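## Task

Rotate the purple-handled stopcock on the side arm of the clamped Schlenk flask to its closed position, handle lying crosswise to the side arm. Done only if the flask stays clamped as it was, the stopper remains seated in the neck, the stand has not moved, and no glass is broken.

## Robot and tools

Robot: two arms, left_arm and right_arm, each mounted on its own carriage (left_rail, right_rail) on one shared floor track. left_rail is always the one toward +y. Each arm base sits at x = 0, y = its carriage position_m, z = 0.04 m, facing +x. left_arm has rigid fingers. right_arm has fingers that can fold: only the outer quarter of each pad grips firmly, and a fingertip pushed into a surface folds easily.

Scene frame: fixed to the table, whose top is z = 0. +z is up, +x is the direction the arms face, +y is to their left. The table starts at x = 0.17 m. Results give end_effector_position in metres and orientation as quat_wxyz. The gripper's fingers point along its own +z and close along its own y. end_effector_position is the point midway between closed pads; fingertips extend about 33 mm past it at gaps up to 40 mm, and about 9 mm when fully open.

The 18-number row, used by both execute_actions and move, is one flat list covering both arms: left dx, dy, dz, rx, ry, rz, left gripper position, force_limit, speed, then the same nine for the right arm. Every value lies in [-1, 1]. dx/dy/dz/rx/ry/rz are offsets, not poses: they are counted from that arm's Hand target at the start of the action (or move), expressed in the Hand target's own axes. 1.0 equals 0.6 m for translation or 180 degrees for rotation; rx, ry, rz together form a single rotation vector. Every row of an action counts from that same start, so a repeated offset in a new action moves further. Sending all six pose numbers as 0 re-asks for the current Hand target. Gripper position is absolute: +1 fully open (140 mm), about -0.8 pads touching, -1 closes until blocked. force_limit sets the squeeze (about 14 N at -1 up to 58 N at +1 for a slow close); speed sets finger speed (about 30 mm/s at -1, 140 at 0, 250 at +1). To keep a gripper unchanged, repeat its previous three values; 0 is itself a command.

execute_actions: takes "actions", a list run in order. Each action may hold "rows" (1 to 15 rows, one per 1/30 s step), "steps" (1 to 450, default 15, at least one per row), "until" (conditions read only on left_rail/right_rail fields, e.g. position_status ["!=","moving"], or {"all":{"status":"ended"}} / {"any":{"status":"ended"}}), and device commands such as {"left_rail": {"position_m": ..., "speed_m_s": ..., "acceleration_factor": ...}} or {"stop": true}. left_rail position_m range is -0.8 to 1.5 m, right_rail -1.5 to 0.8 m; speed 0.01 to 1 m/s; acceleration_factor 0.1 to 1. After the last row each arm keeps heading for that row's target. "cameras" selects images; an empty action list just reports state.

move: "target" is one 18-number row or a list of up to 15 rows, each offset from the same starting Hand targets. Straight-line paths, shorter rotation, all finishing together, capped at 10 s. "speed" in m/s, 0.002 to 0.5 (default 0.25; turning limited to twice that in rad/s). "blend" in metres rounds corners in a list. "stop_force" (3 to 40 N) ends an arm's path when its wrist sensor feels that much push against travel; unreliable for an arm whose gripper rotates, and leave it out when backing off a contact. "zero" re-zeroes before a guarded move. "blocking" false returns after 0.5 s; then call wait or stop before sending rows or another move. The result adds a move: line (done, off_target, moving, held, fault) plus limits such as paced or held.

wait: seconds 0 to 10, arms hold. stop: brakes a running move. zoom_image: camera name plus region [x0, y0, x1, y1] in pixels, at most 504x504. zero_wrist_force: arm name. finished_scene: scene number 1 or 2; irreversible, and the goal must stay met without the robot.

Cameras: cam_high, cam_bench_left, cam_bench_mid, cam_bench_right, cam_left_wrist, cam_right_wrist, all 896x504.

Reading results: Hand target is the pose the next offsets count from. Joint positions list rail (m) then six joints (rad); Joint torques include gravity. Wrist force/torque are in the end effector's axes. object_status: 0 moving, 1 stopped while opening, 2 stopped while closing (a grip), 3 reached requested position or pads met. position_measured is in counts (3 open, 230 pads meeting). Rail position_status: moving, done, contact_stop, time_out, stopped, stopped_with_arm, stopped_for_other_arm, stopped_for_other_carriage; position_answer taken or not_taken.

Cautions: the controller clips each step to 150 mm and 16 degrees from the measured pose. Ramp offsets up gradually in rows. Drive a carriage by sending position_m, then an action waiting until its status is not moving; let it arrive before aiming at scene points. Keep carriages at least 0.78 m apart. Contact torque at joint limits (26.3 N m at wrists, 141 at larger joints) or about 150 N of outside force causes a 10 s stop. Turning a stiff tap can twist the wrist too much: rotate slowly, grasp near the handle's axis. Avoid slamming the glassware, pulling the flask out of its clamp, knocking the stopper, moving the stand, arm-to-arm contact, and anything falling off the table. Long stretched or blocked poses heat motors; hot motors trigger a braking stop.

Each tool is called after "Emit:" by a JSON object that holds its "fn" and its "kwargs", one argument or row to a line.

## Session

Emit:
{"fn": "execute_actions", "kwargs": {
  "actions": []
}}

Scene clock: 0.00 s.
left_arm: end_effector_position=(+0.3456, +0.8387, +0.5800) position_measured=3 object_status=3 end_effector_quat_wxyz=(+0.000, +1.000, +0.000, +0.000) | right_arm: end_effector_position=(+0.3456, -1.1254, +0.5800) position_measured=3 object_status=3 end_effector_quat_wxyz=(+0.000, +1.000, +0.000, +0.000)
Joint positions: left_arm=[0.811 -0.316 -1.725 0.971 -0.816 -1.571 2.826] | right_arm=[-1.153 -0.316 -1.725 0.971 -0.816 -1.571 2.826]
Joint velocities: within noise
Joint torques (N m): no reading
Wrist force (N): no reading
Wrist torque (N m): no reading
Wrist force, peak (N): no reading
Hand target: left_arm +0.3456, +0.8387, +0.5800; +0.000, +1.000, +0.000, +0.000 | right_arm +0.3456, -1.1254, +0.5800; +0.000, +1.000, +0.000, +0.000
Tool commands: left_gripper/position=+1.0 left_gripper/force_limit=+1.0 left_gripper/speed=+1.0 right_gripper/position=+1.0 right_gripper/force_limit=+1.0 right_gripper/speed=+1.0
left_rail: position_m=0.811 position_status=done
right_rail: position_m=-1.153 position_status=done

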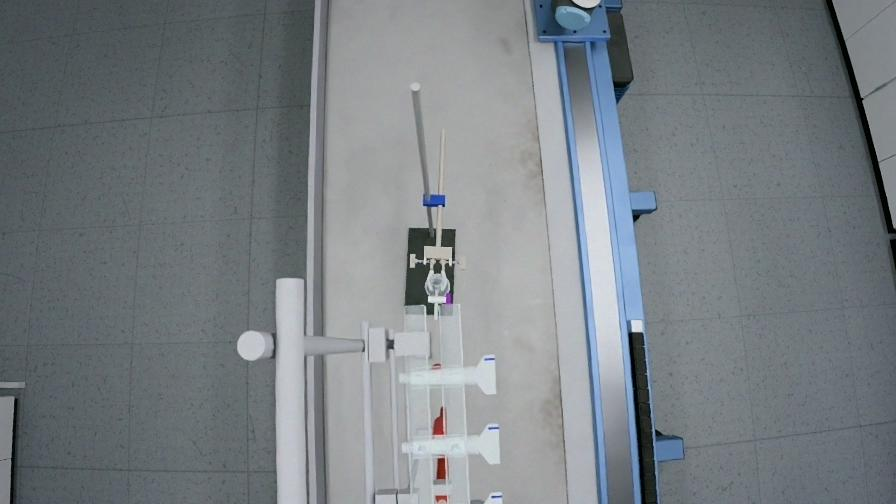

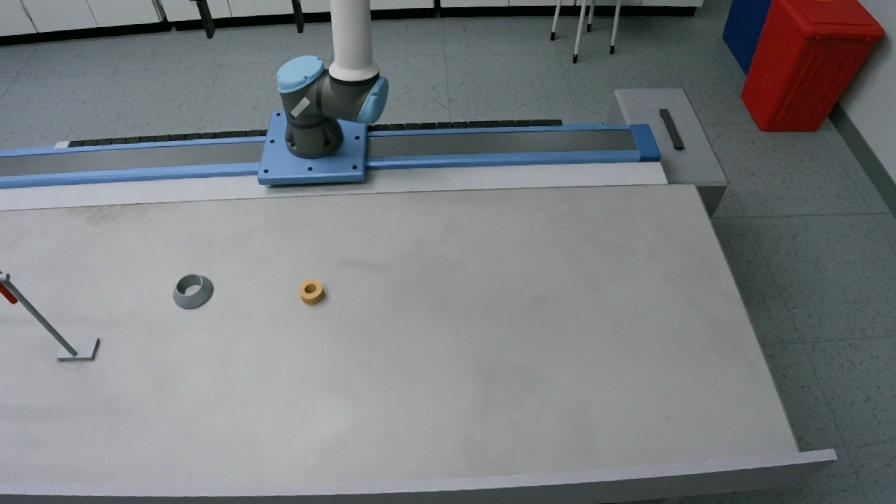

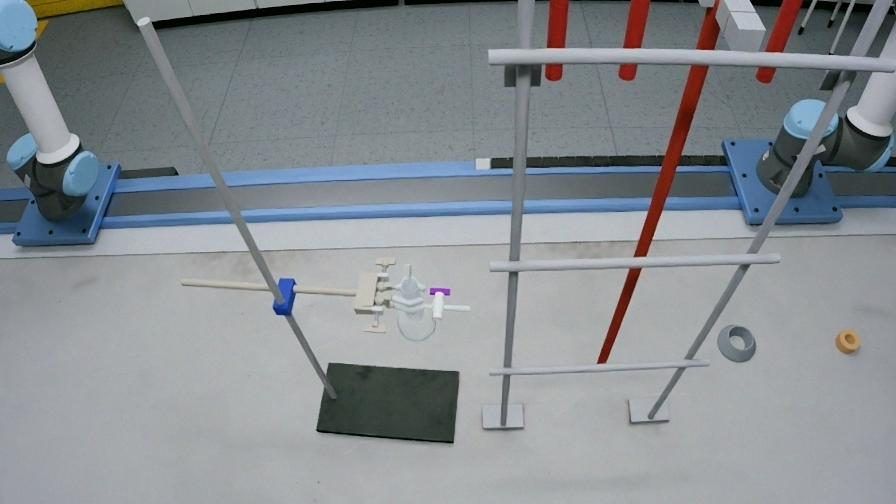

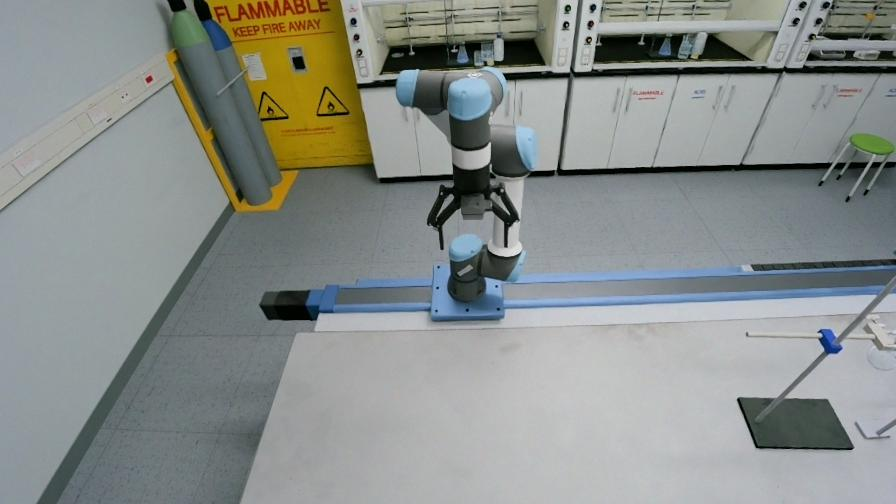

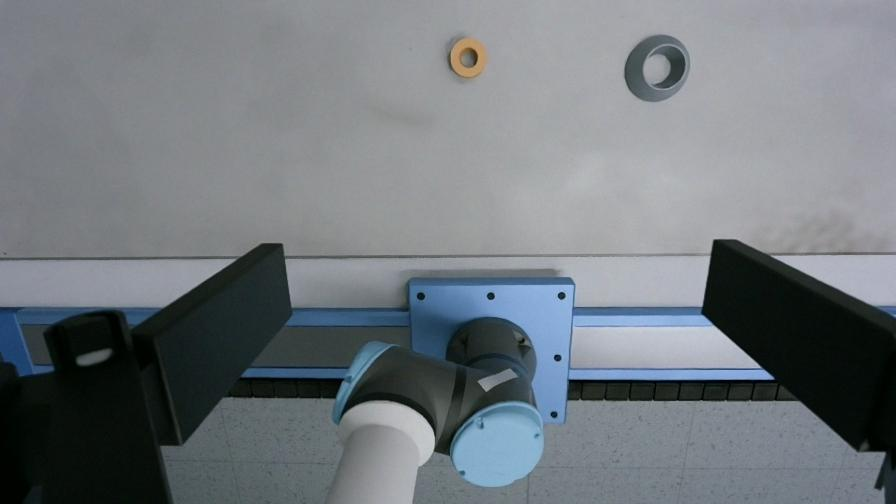

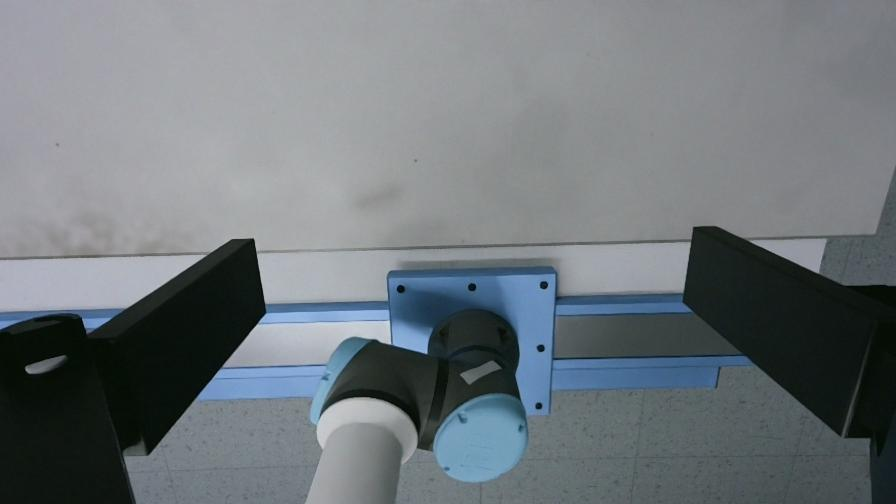

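Emit:
{"fn": "zoom_image", "kwargs": {
  "camera": "cam_bench_mid",
  "region": [340, 240, 500, 350]
}}

Emit:
{"fn": "zoom_image", "kwargs": {
  "camera": "cam_high",
  "region": [380, 220, 500, 330]
}}

Emit:
{"fn": "zoom_image", "kwargs": {
  "camera": "cam_bench_right",
  "region": [730, 280, 896, 450]
}}

Scaled by 3.150.

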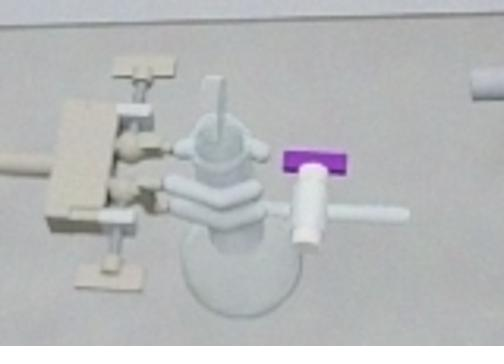

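Scaled by 4.200.

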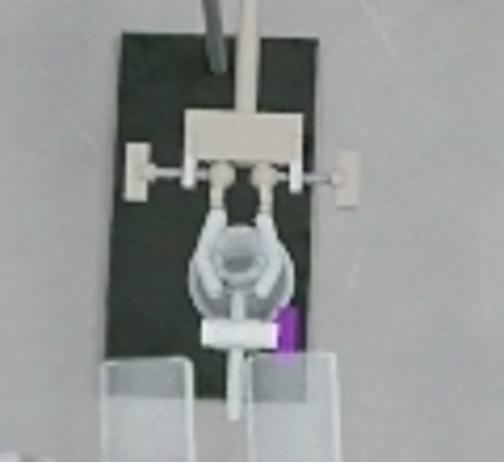

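Scaled by 2.965.

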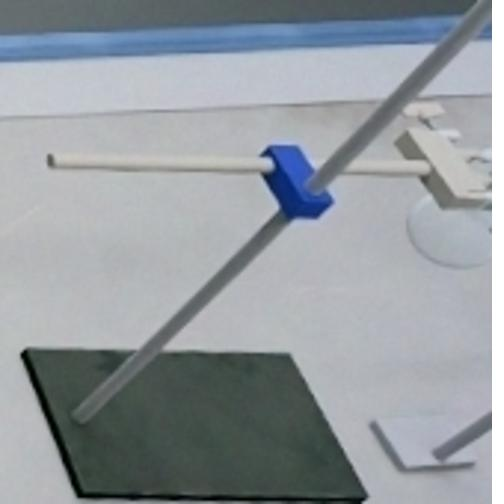

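Emit:
{"fn": "zoom_image", "kwargs": {
  "camera": "cam_bench_mid",
  "region": [415, 270, 475, 325]
}}

Emit:
{"fn": "zoom_image", "kwargs": {
  "camera": "cam_high",
  "region": [425, 275, 470, 330]
}}

Scaled by 8.400.

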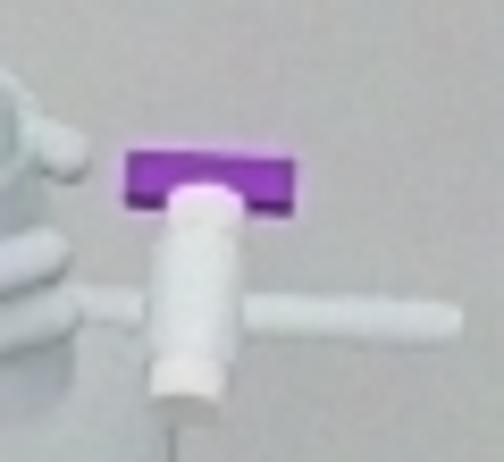

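Scaled by 9.164.

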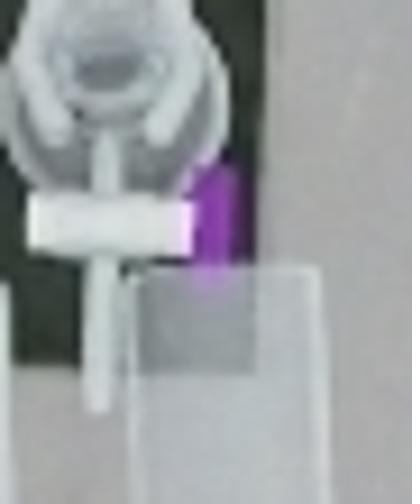

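Emit:
{"fn": "move", "kwargs": {
  "target": [0.025, -0.445, 0.333, -0.3849, 0.3849, -0.3849, -0.22, -1, 0, 0, 0, 0, 0, 0, 0, 1, 1, 1],
  "speed": 0.45,
  "blocking": false,
  "cameras": []
}}

Emit:
{"fn": "execute_actions", "kwargs": {
  "actions": [
    {"left_rail": {"position_m": -0.37}, "steps": 200, "until": {"all": {"status": "ended"}}}
  ],
  "cameras": ["cam_left_wrist", "cam_bench_mid"]
}}

Scene clock: 22.20 s.
left_arm: end_effector_position=(+0.3458, +0.8697, +0.5575) position_measured=100 object_status=0 end_effector_quat_wxyz=(+0.063, +0.994, +0.071, +0.063) end_effector_velocity=(+0.004, +0.108, -0.081) end_effector_angular_velocity=(-0.443, -0.464, +0.493) | right_arm: end_effector_position=(+0.3456, -1.1254, +0.5800) position_measured=3 object_status=3 end_effector_quat_wxyz=(+0.000, +1.000, +0.000, +0.000)
Joint positions: left_arm=[0.811 -0.131 -1.858 1.204 -1.066 -1.669 2.862] | right_arm=[-1.153 -0.316 -1.725 0.971 -0.816 -1.571 2.826]
Joint velocities: left_arm=[0 0.696 -0.422 0.792 -0.874 -0.405 0.145] | right_arm=[within noise]
Joint torques (N m): left_arm=[19.74 -19.8 -7.59 -8.43 -3.06 3.04] | right_arm=[0.75 -12.18 -18.81 -3.37 0.16 0.21]
Wrist force (N): left_arm=[0.9 0.4 0.1] | right_arm=[0.2 0.4 -0.2]
Wrist torque (N m): left_arm=[0.02 -0.10 -0.02] | right_arm=[0.09 -0.05 -0.01]
Wrist force, peak (N): left_arm=[0.6 1.1 -0.1] | right_arm=[0.7 0.5 -0.2]
Hand target: left_arm +0.3482, +0.8851, +0.5453; +0.105, +0.983, +0.105, +0.105 | right_arm +0.3456, -1.1254, +0.5800; +0.000, +1.000, +0.000, +0.000
Tool commands: left_gripper/position=-0.22 left_gripper/force_limit=-1.0 left_gripper/speed=+0.0 right_gripper/position=+1.0 right_gripper/force_limit=+1.0 right_gripper/speed=+1.0
Off the commanded pose: left_arm 0.296 m, 107 deg | right_arm 0.000 m, 0 deg.
left_rail: position_m=0.811 position_status=done
right_rail: position_m=-1.153 position_status=done
move: running
No camera images: "cameras" was empty.

Scene clock: 24.23 s.
left_arm: end_effector_position=(+0.3576, -0.0853, +0.3815) position_measured=157 object_status=3 end_effector_quat_wxyz=(+0.473, +0.595, +0.494, +0.421) end_effector_velocity=(+0.012, +0.077, -0.051) end_effector_angular_velocity=(-0.316, -0.273, +0.492) | right_arm: end_effector_position=(+0.3456, -1.1254, +0.5800) position_measured=3 object_status=3 end_effector_quat_wxyz=(+0.000, +1.000, +0.000, +0.000)
Joint positions: left_arm=[-0.37 0.994 -1.61 2.384 -3.464 -2.674 2.014] | right_arm=[-1.153 -0.316 -1.725 0.971 -0.816 -1.571 2.826]
Joint velocities: left_arm=[-0.002 -0.014 0.546 0.175 -1.758 0.28 -1.291] | right_arm=[within noise]
Joint torques (N m): left_arm=[-12.49 -11.74 -6.4 -10.28 1.42 -7.48] | right_arm=[0.59 -11.99 -18.09 -3.73 0.14 0.08]
Wrist force (N): left_arm=[1.7 0.1 2.6] | right_arm=[0.1 0.1 -0.1]
Wrist torque (N m): left_arm=[-0.79 0.00 -0.51] | right_arm=[0.03 -0.01 -0.01]
Wrist force, peak (N): left_arm=[1.5 -3.0 -0.5] | right_arm=[0.4 0.3 -0.6]
Hand target: left_arm +0.3606, -0.0756, +0.3802; +0.500, +0.500, +0.500, +0.500 | right_arm +0.3456, -1.1254, +0.5800; +0.000, +1.000, +0.000, +0.000
Tool commands: left_gripper/position=-0.22 left_gripper/force_limit=-1.0 left_gripper/speed=+0.0 right_gripper/position=+1.0 right_gripper/force_limit=+1.0 right_gripper/speed=+1.0
Off the commanded pose: left_arm 0.010 m, 14 deg | right_arm 0.000 m, 0 deg.
left_rail: position_m=-0.370 position_status=done
right_rail: position_m=-1.153 position_status=done
earlier move: running; limits=paced
camera_calibration:
cam_left_wrist: T_world_to_cam=[[0.230537, -0.0965785, 0.968259, -0.443826], [-0.439719, -0.898008, 0.0151232, 0.090422], [0.868044, -0.429248, -0.249491, -0.108965], [0, 0, 0, 1]] pos_world=[0.236665, -0.00843726, 0.401186]
Images, in order (width x height): cam_bench_mid 896x504, cam_left_wrist 896x504.

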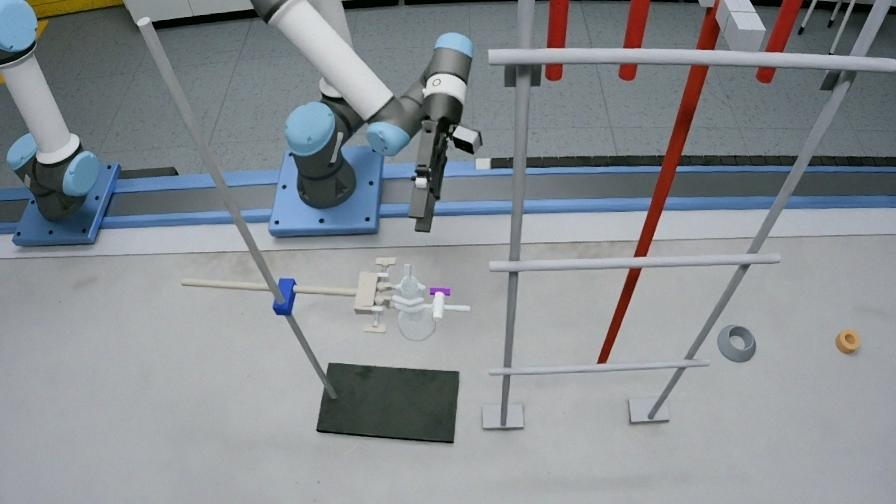

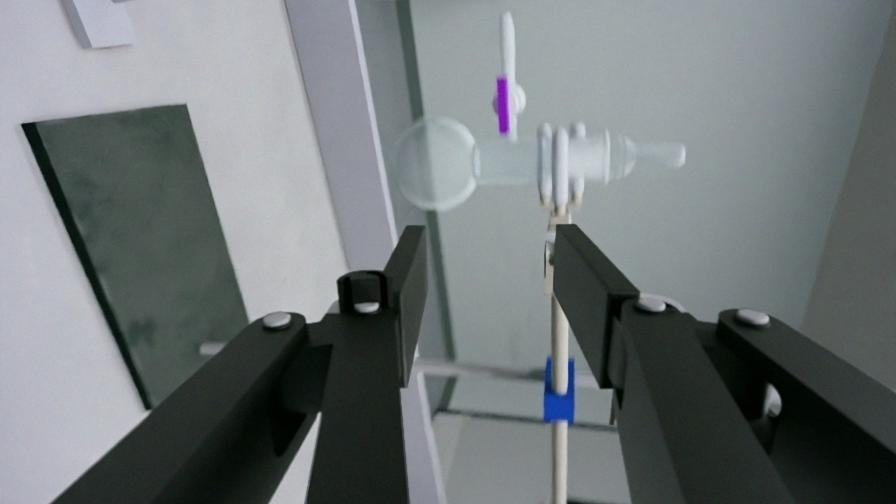

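Emit:
{"fn": "wait", "kwargs": {
  "seconds": 1.5,
  "cameras": ["cam_left_wrist", "cam_high", "cam_bench_mid"]
}}

Emit:
{"fn": "zoom_image", "kwargs": {
  "camera": "cam_left_wrist",
  "region": [400, 0, 620, 220]
}}

Scene clock: 25.07 s.
left_arm: end_effector_position=(+0.3606, -0.0758, +0.3802) position_measured=157 object_status=3 end_effector_quat_wxyz=(+0.500, +0.500, +0.500, +0.500) end_effector_velocity=(+0.000, +0.001, -0.001) end_effector_angular_velocity=(-0.002, -0.011, +0.005) | right_arm: end_effector_position=(+0.3456, -1.1254, +0.5800) position_measured=3 object_status=3 end_effector_quat_wxyz=(+0.000, +1.000, +0.000, +0.000)
Joint positions: left_arm=[-0.37 0.941 -1.4 2.452 -4.191 -2.513 1.573] | right_arm=[-1.153 -0.316 -1.725 0.971 -0.816 -1.571 2.826]
Joint velocities: left_arm=[0 -0.003 0.015 0.001 -0.035 0.007 -0.017] | right_arm=[within noise]
Joint torques (N m): left_arm=[-13.25 -13.45 -2.88 -3.59 1.66 -1.71] | right_arm=[0.3 -13.15 -18.11 -3.6 0.23 0.12]
Wrist force (N): left_arm=[1.3 0.4 3.4] | right_arm=[0.1 0.2 -0.2]
Wrist torque (N m): left_arm=[-0.88 0.13 -0.52] | right_arm=[0.04 -0.01 -0.01]
Wrist force, peak (N): left_arm=[1.6 0.3 3.5] | right_arm=[0.1 0.2 -0.5]
Hand target: left_arm +0.3606, -0.0758, +0.3802; +0.500, +0.500, +0.500, +0.500 | right_arm +0.3456, -1.1254, +0.5800; +0.000, +1.000, +0.000, +0.000
Tool commands: left_gripper/position=-0.22 left_gripper/force_limit=-1.0 left_gripper/speed=+0.0 right_gripper/position=+1.0 right_gripper/force_limit=+1.0 right_gripper/speed=+1.0
Off the commanded pose: left_arm 0.000 m, 0 deg | right_arm 0.000 m, 0 deg.
left_rail: position_m=-0.370 position_status=done
right_rail: position_m=-1.153 position_status=done
earlier move: done; limits=paced
wait: 0.23 of 1.5 s (the move ended)
camera_calibration:
cam_left_wrist: T_world_to_cam=[[0.0482834, -0.0266276, 0.998479, -0.382903], [-0.297603, -0.954626, -0.0110669, 0.0546709], [0.953468, -0.296616, -0.054017, -0.202889], [0, 0, 0, 1]] pos_world=[0.228206, -0.0181855, 0.371966]
Images, in order (width x height): cam_high 896x504, cam_bench_mid 896x504, cam_left_wrist 896x504.

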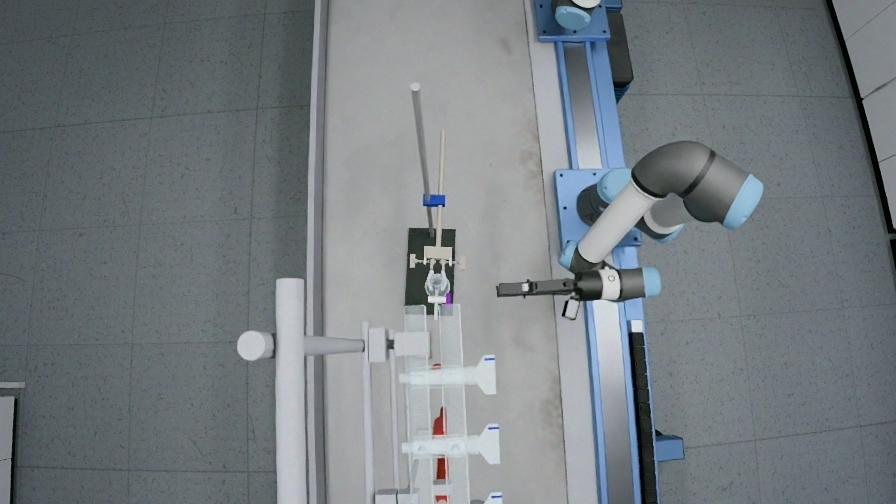

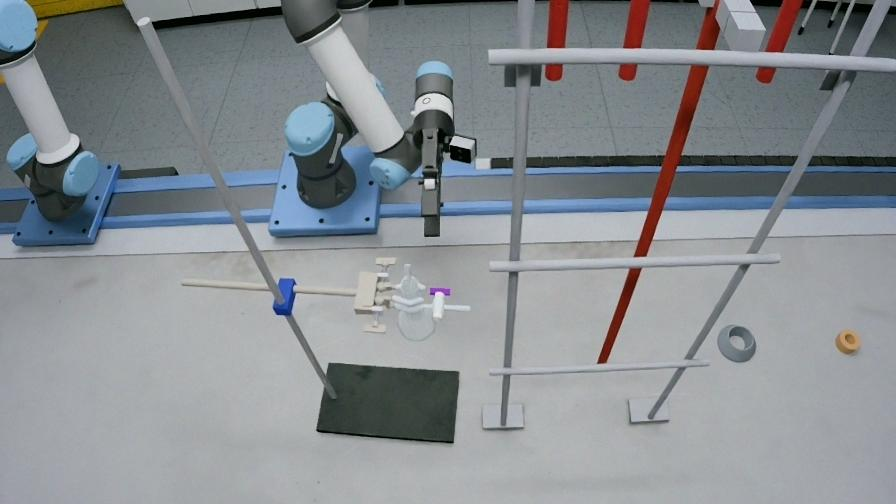

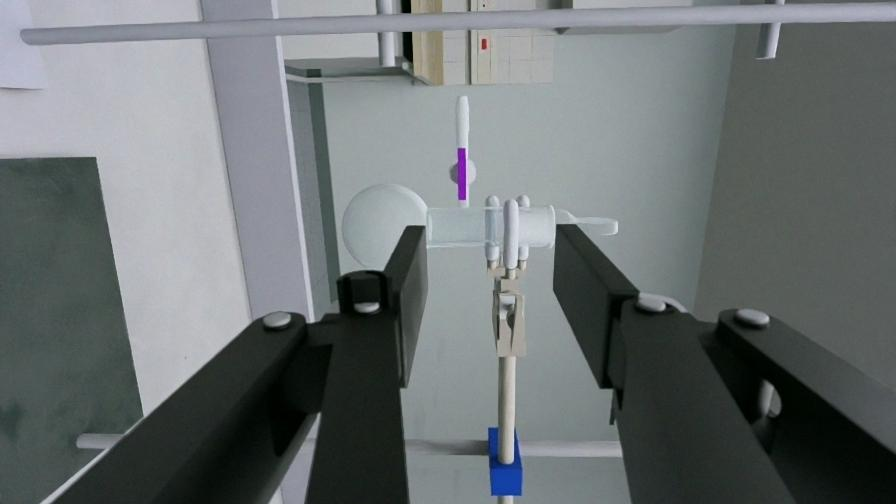

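Scaled by 2.291.

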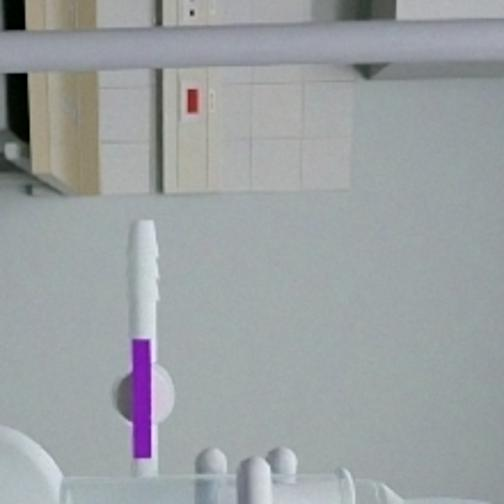

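Emit:
{"fn": "move", "kwargs": {
  "target": [0.032, -0.0195, 0.1157, 0, 0, 0, -0.22, -1, 0, 0, 0, 0, 0, 0, 0, 1, 1, 1],
  "speed": 0.15,
  "cameras": ["cam_left_wrist", "cam_bench_mid"]
}}

Emit:
{"fn": "zoom_image", "kwargs": {
  "camera": "cam_left_wrist",
  "region": [400, 80, 580, 240]
}}

Scene clock: 29.43 s.
left_arm: end_effector_position=(+0.4299, -0.0566, +0.3685) position_measured=157 object_status=3 end_effector_quat_wxyz=(+0.500, +0.500, +0.500, +0.500) | right_arm: end_effector_position=(+0.3456, -1.1254, +0.5800) position_measured=3 object_status=3 end_effector_quat_wxyz=(+0.000, +1.000, +0.000, +0.000)
Joint positions: left_arm=[-0.37 0.799 -1.294 2.355 -4.203 -2.37 1.571] | right_arm=[-1.153 -0.316 -1.725 0.971 -0.816 -1.571 2.826]
Joint velocities: within noise
Joint torques (N m): left_arm=[-12.43 -16.2 -24.4 0.09 1.24 -1.85] | right_arm=[1.09 -13.22 -15.14 -3.69 0.19 0.3]
Wrist force (N): left_arm=[1.3 0.6 3.5] | right_arm=[0.2 0.1 -0.4]
Wrist torque (N m): left_arm=[-0.86 0.12 -0.51] | right_arm=[0.03 -0.05 -0.01]
Wrist force, peak (N): left_arm=[1.7 0.4 4.5] | right_arm=[0.3 0.3 -0.5]
Hand target: left_arm +0.4300, -0.0566, +0.3685; +0.500, +0.500, +0.500, +0.500 | right_arm +0.3456, -1.1254, +0.5800; +0.000, +1.000, +0.000, +0.000
Off the commanded pose: left_arm 0.000 m, 0 deg | right_arm 0.000 m, 0 deg.
left_rail: position_m=-0.370 position_status=done
right_rail: position_m=-1.153 position_status=done
move: done
camera_calibration:
cam_left_wrist: T_world_to_cam=[[0.0470886, -0.0265611, 0.998538, -0.373548], [-0.297213, -0.954743, -0.0113803, 0.0934397], [0.953649, -0.296243, -0.0528519, -0.264429], [0, 0, 0, 1]] pos_world=[0.297534, 0.000953787, 0.36009]
Images, in order (width x height): cam_bench_mid 896x504, cam_left_wrist 896x504.

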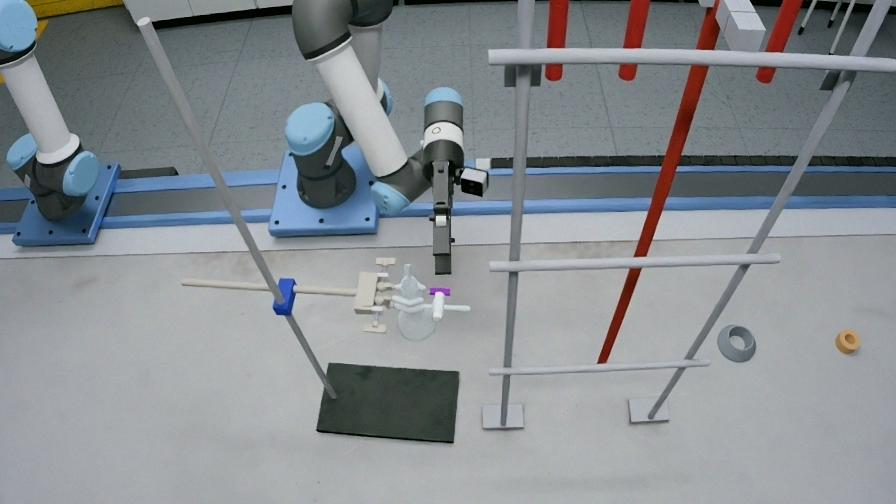

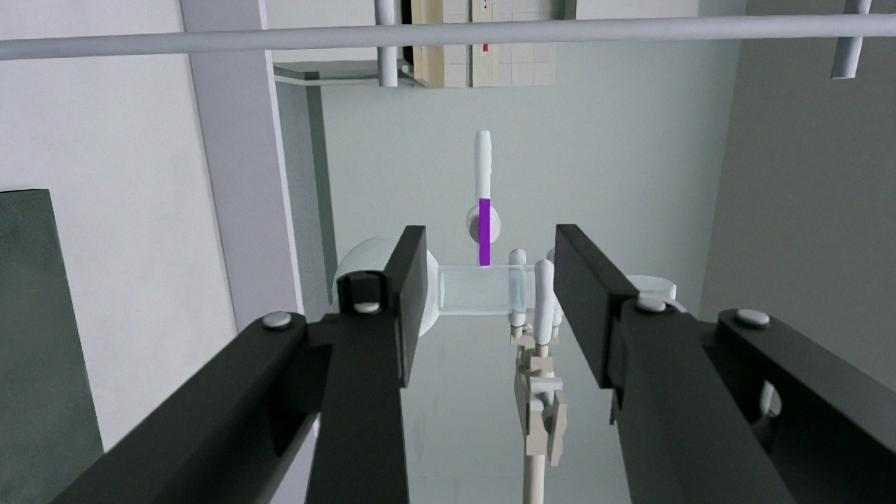

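Scaled by 2.800.

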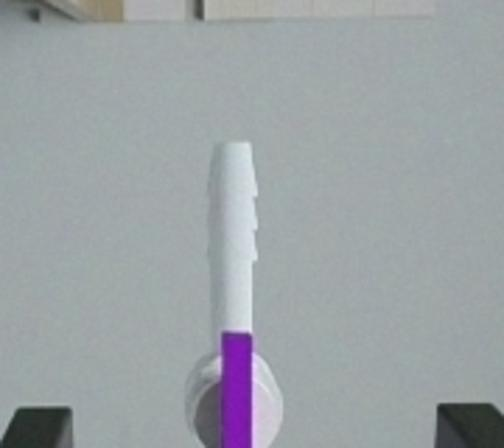

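Emit:
{"fn": "zoom_image", "kwargs": {
  "camera": "cam_left_wrist",
  "region": [410, 180, 580, 290]
}}

Emit:
{"fn": "zoom_image", "kwargs": {
  "camera": "cam_bench_mid",
  "region": [410, 230, 480, 330]
}}

Scaled by 2.965.

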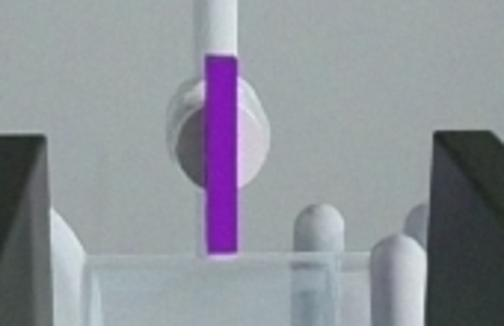

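Scaled by 5.040.

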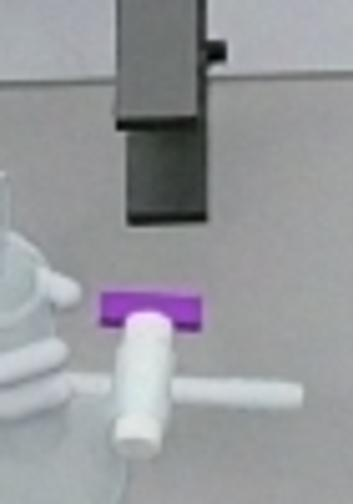

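Emit:
{"fn": "move", "kwargs": {
  "target": [-0.0042, -0.0005, 0.075, 0, 0, 0, -0.22, -1, 0, 0, 0, 0, 0, 0, 0, 1, 1, 1],
  "speed": 0.12,
  "cameras": ["cam_left_wrist", "cam_bench_mid"]
}}

Emit:
{"fn": "zoom_image", "kwargs": {
  "camera": "cam_left_wrist",
  "region": [400, 180, 580, 330]
}}

Emit:
{"fn": "zoom_image", "kwargs": {
  "camera": "cam_bench_mid",
  "region": [410, 240, 480, 320]
}}

Scene clock: 37.70 s.
left_arm: end_effector_position=(+0.4749, -0.0591, +0.3682) position_measured=157 object_status=3 end_effector_quat_wxyz=(+0.500, +0.500, +0.500, +0.500) | right_arm: end_effector_position=(+0.3456, -1.1254, +0.5800) position_measured=3 object_status=3 end_effector_quat_wxyz=(+0.000, +1.000, +0.000, +0.000)
Joint positions: left_arm=[-0.37 0.697 -1.264 2.309 -4.186 -2.268 1.571] | right_arm=[-1.153 -0.316 -1.725 0.971 -0.816 -1.571 2.826]
Joint velocities: within noise
Joint torques (N m): left_arm=[-12.36 -20.23 -26.02 -0.26 1.88 -1.71] | right_arm=[1.14 -13.07 -14.52 -3.71 0.16 0.19]
Wrist force (N): left_arm=[1.3 0.4 3.7] | right_arm=[-0.1 0.3 -0.2]
Wrist torque (N m): left_arm=[-0.89 0.14 -0.51] | right_arm=[0.07 0.01 -0.01]
Wrist force, peak (N): left_arm=[1.4 0.5 4.4] | right_arm=[-0.3 0.5 -0.4]
Hand target: left_arm +0.4750, -0.0591, +0.3682; +0.500, +0.500, +0.500, +0.500 | right_arm +0.3456, -1.1254, +0.5800; +0.000, +1.000, +0.000, +0.000
Off the commanded pose: left_arm 0.000 m, 0 deg | right_arm 0.000 m, 0 deg.
left_rail: position_m=-0.370 position_status=done
right_rail: position_m=-1.153 position_status=done
move: done
camera_calibration:
cam_left_wrist: T_world_to_cam=[[0.0470817, -0.0265482, 0.998538, -0.375414], [-0.297221, -0.954741, -0.0113696, 0.104462], [0.953647, -0.296251, -0.0528415, -0.308096], [0, 0, 0, 1]] pos_world=[0.342538, -0.001506, 0.359772]
Images, in order (width x height): cam_bench_mid 896x504, cam_left_wrist 896x504.

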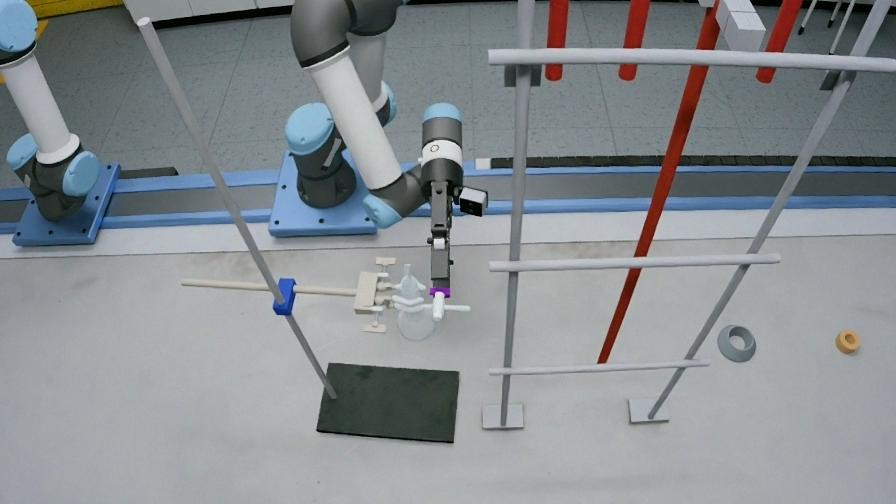

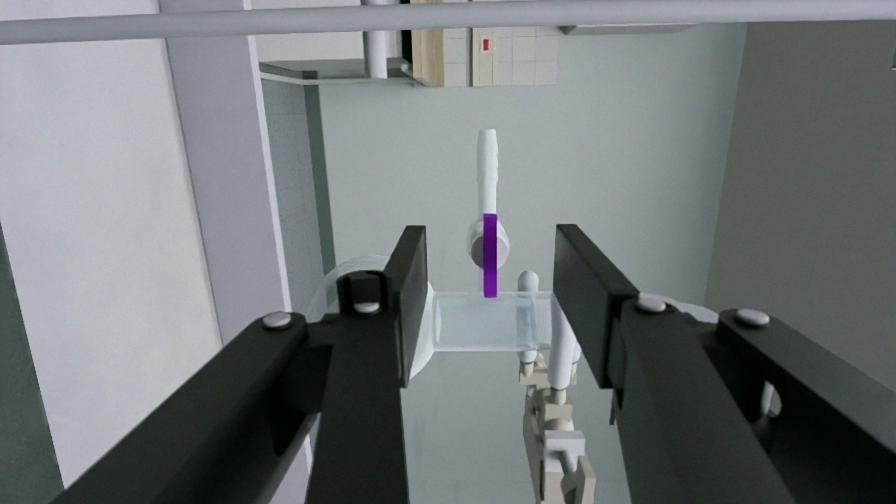

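Scaled by 2.800.

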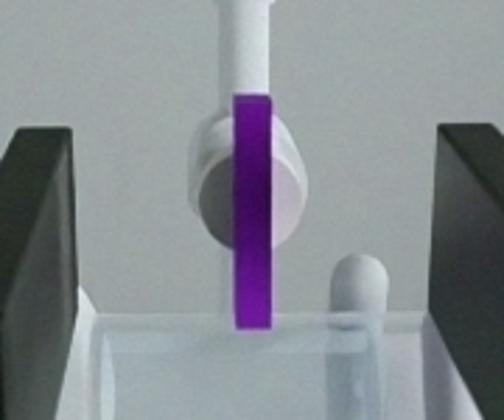

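Scaled by 6.300.

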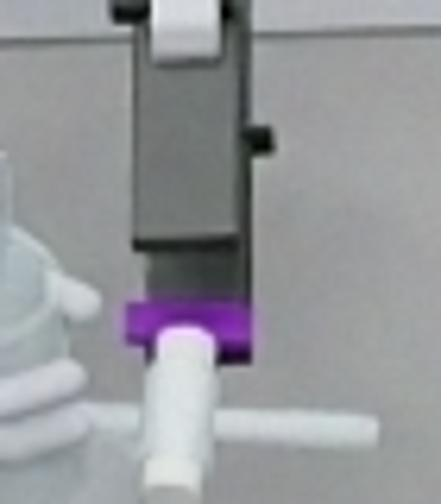

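Emit:
{"fn": "move", "kwargs": {
  "target": [
    [0, -0.0005, 0.0183, 0, 0, 0, -0.55, -1, 0, 0, 0, 0, 0, 0, 0, 1, 1, 1],
    [0, -0.0005, 0.0183, 0, 0, 0, -1, -0.05, -1, 0, 0, 0, 0, 0, 0, 1, 1, 1]
  ],
  "speed": 0.05,
  "cameras": ["cam_left_wrist", "cam_bench_mid"]
}}

Emit:
{"fn": "zoom_image", "kwargs": {
  "camera": "cam_left_wrist",
  "region": [400, 180, 580, 330]
}}

Emit:
{"fn": "zoom_image", "kwargs": {
  "camera": "cam_bench_mid",
  "region": [410, 240, 480, 320]
}}

Scene clock: 42.70 s.
left_arm: end_effector_position=(+0.4860, -0.0591, +0.3679) position_measured=210 object_status=0 end_effector_quat_wxyz=(+0.500, +0.500, +0.500, +0.500) | right_arm: end_effector_position=(+0.3456, -1.1254, +0.5800) position_measured=3 object_status=3 end_effector_quat_wxyz=(+0.000, +1.000, +0.000, +0.000)
Joint positions: left_arm=[-0.37 0.675 -1.254 2.294 -4.181 -2.246 1.571] | right_arm=[-1.153 -0.316 -1.725 0.971 -0.816 -1.571 2.826]
Joint velocities: within noise
Joint torques (N m): left_arm=[-12.15 -19.28 -21.43 -0.24 1.49 -1.21] | right_arm=[1.21 -12.96 -14.66 -3.83 0.13 0.24]
Wrist force (N): left_arm=[1.4 3.5 3.5] | right_arm=[0.2 0.2 0.0]
Wrist torque (N m): left_arm=[-0.93 0.12 -0.52] | right_arm=[0.05 -0.04 -0.01]
Wrist force, peak (N): left_arm=[1.3 3.6 3.5] | right_arm=[0.6 0.5 0.0]
Hand target: left_arm +0.4860, -0.0591, +0.3679; +0.500, +0.500, +0.500, +0.500 | right_arm +0.3456, -1.1254, +0.5800; +0.000, +1.000, +0.000, +0.000
Off the commanded pose: left_arm 0.000 m, 0 deg | right_arm 0.000 m, 0 deg.
left_rail: position_m=-0.370 position_status=done
right_rail: position_m=-1.153 position_status=done
move: done
camera_calibration:
cam_left_wrist: T_world_to_cam=[[0.0470597, -0.0265655, 0.998539, -0.375639], [-0.297209, -0.954745, -0.0113934, 0.107767], [0.953652, -0.296238, -0.0528255, -0.318697], [0, 0, 0, 1]] pos_world=[0.353633, -0.0014993, 0.359483]
Images, in order (width x height): cam_bench_mid 896x504, cam_left_wrist 896x504.

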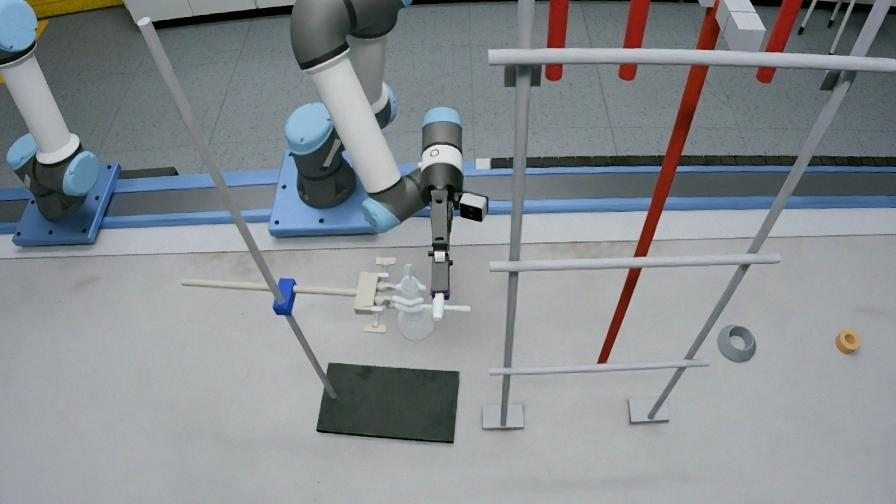

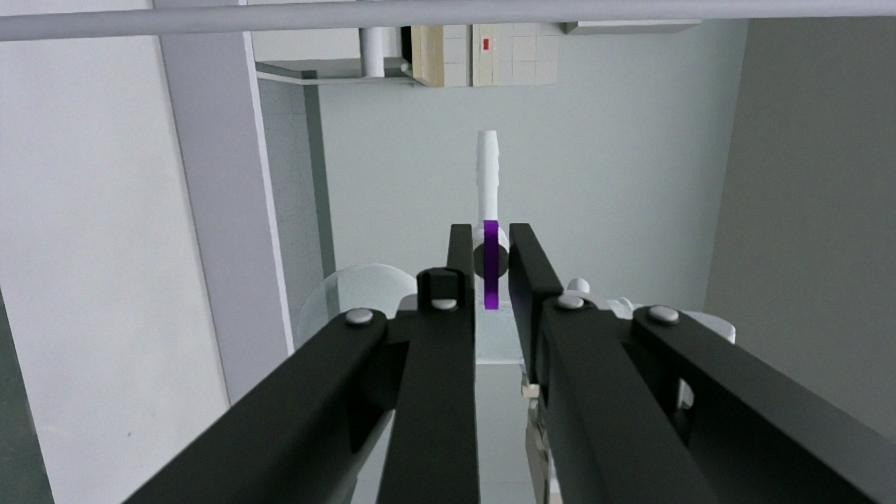

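Scaled by 2.800.

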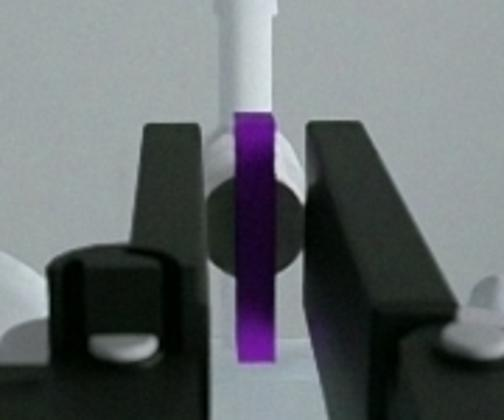

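Scaled by 6.300.

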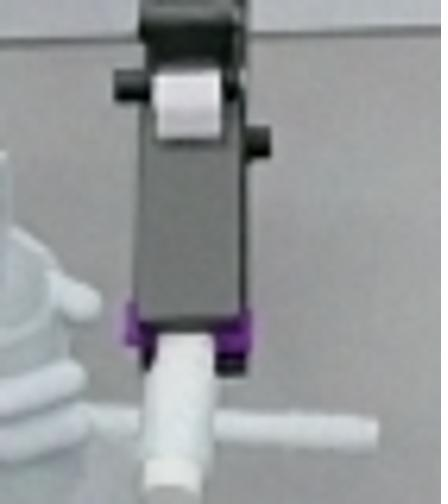

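Emit:
{"fn": "move", "kwargs": {
  "target": [
    [0, 0, 0, 0, 0, 0, -0.55, -1, 0, 0, 0, 0, 0, 0, 0, 1, 1, 1],
    [0, 0, -0.0068, 0, 0, 0, -0.55, -1, 0, 0, 0, 0, 0, 0, 0, 1, 1, 1],
    [0, 0, -0.0068, 0, 0, 0, -1, -0.05, -1, 0, 0, 0, 0, 0, 0, 1, 1, 1]
  ],
  "speed": 0.05,
  "cameras": ["cam_left_wrist", "cam_bench_mid"]
}}

Emit:
{"fn": "zoom_image", "kwargs": {
  "camera": "cam_left_wrist",
  "region": [400, 180, 580, 330]
}}

Emit:
{"fn": "zoom_image", "kwargs": {
  "camera": "cam_bench_mid",
  "region": [410, 240, 480, 320]
}}

Scene clock: 46.93 s.
left_arm: end_effector_position=(+0.4819, -0.0591, +0.3679) position_measured=224 object_status=0 end_effector_quat_wxyz=(+0.500, +0.500, +0.500, +0.500) | right_arm: end_effector_position=(+0.3456, -1.1254, +0.5800) position_measured=3 object_status=3 end_effector_quat_wxyz=(+0.000, +1.000, +0.000, +0.000)
Joint positions: left_arm=[-0.37 0.683 -1.258 2.3 -4.184 -2.254 1.571] | right_arm=[-1.153 -0.316 -1.725 0.971 -0.816 -1.571 2.826]
Joint velocities: within noise
Joint torques (N m): left_arm=[9.97 -31.51 -4.68 -1.73 -1.43 -0.6] | right_arm=[1.69 -13.09 -15.08 -3.64 0.11 0.39]
Wrist force (N): left_arm=[1.9 4.3 3.9] | right_arm=[0.0 0.4 -0.4]
Wrist torque (N m): left_arm=[-0.96 0.18 -0.62] | right_arm=[0.08 0.00 0.00]
Wrist force, peak (N): left_arm=[1.9 4.4 3.7] | right_arm=[-0.4 0.5 -0.1]
Hand target: left_arm +0.4819, -0.0591, +0.3679; +0.500, +0.500, +0.500, +0.500 | right_arm +0.3456, -1.1254, +0.5800; +0.000, +1.000, +0.000, +0.000
Off the commanded pose: left_arm 0.000 m, 0 deg | right_arm 0.000 m, 0 deg.
left_rail: position_m=-0.370 position_status=done
right_rail: position_m=-1.153 position_status=done
move: done
camera_calibration:
cam_left_wrist: T_world_to_cam=[[0.0469976, -0.0266162, 0.99854, -0.375442], [-0.297204, -0.954745, -0.0114605, 0.106563], [0.953657, -0.296232, -0.0527812, -0.31481], [0, 0, 0, 1]] pos_world=[0.349536, -0.00150908, 0.3595]
Images, in order (width x height): cam_bench_mid 896x504, cam_left_wrist 896x504.

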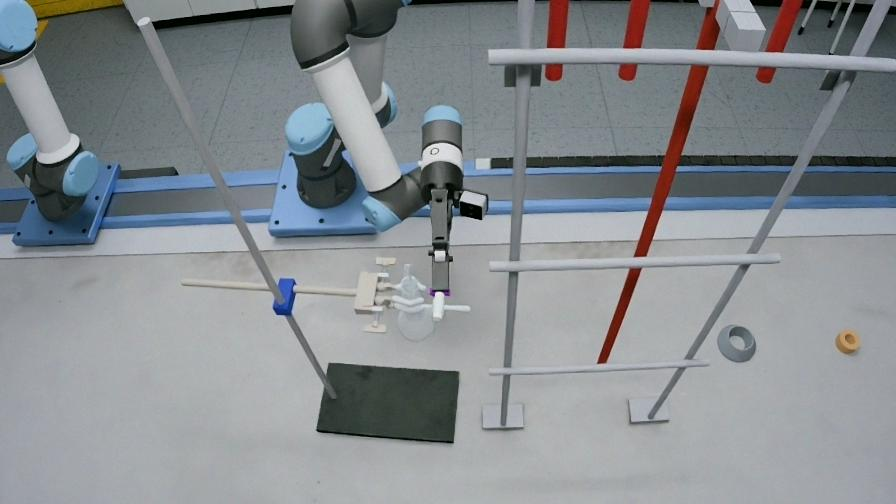

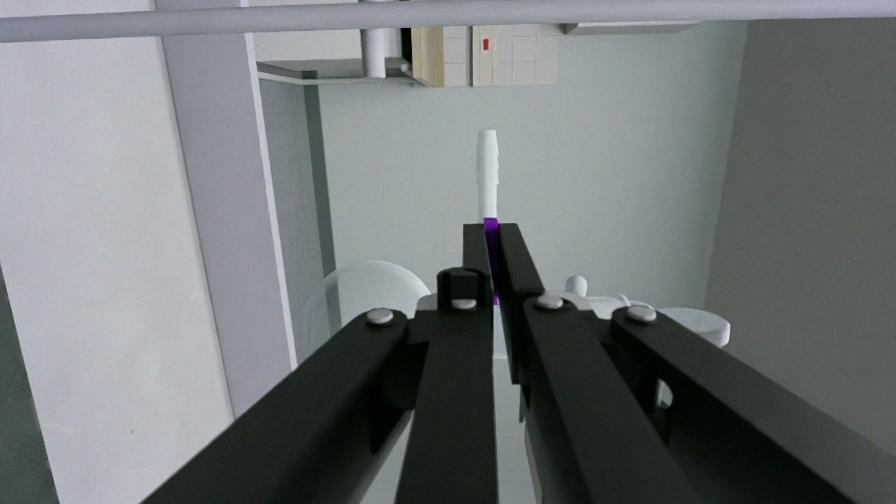

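Scaled by 2.800.

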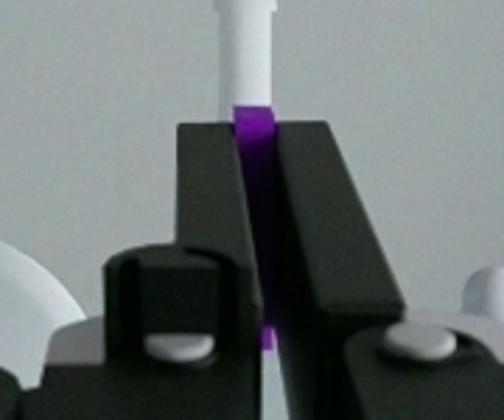

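Scaled by 6.300.

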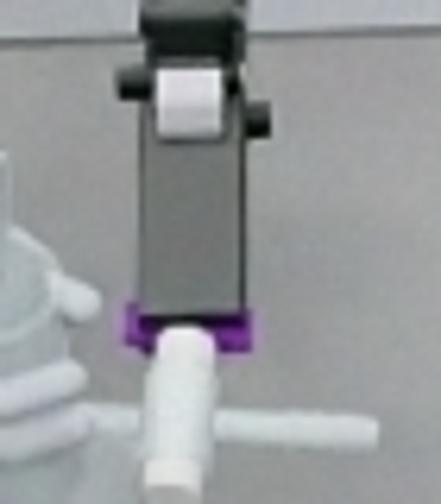

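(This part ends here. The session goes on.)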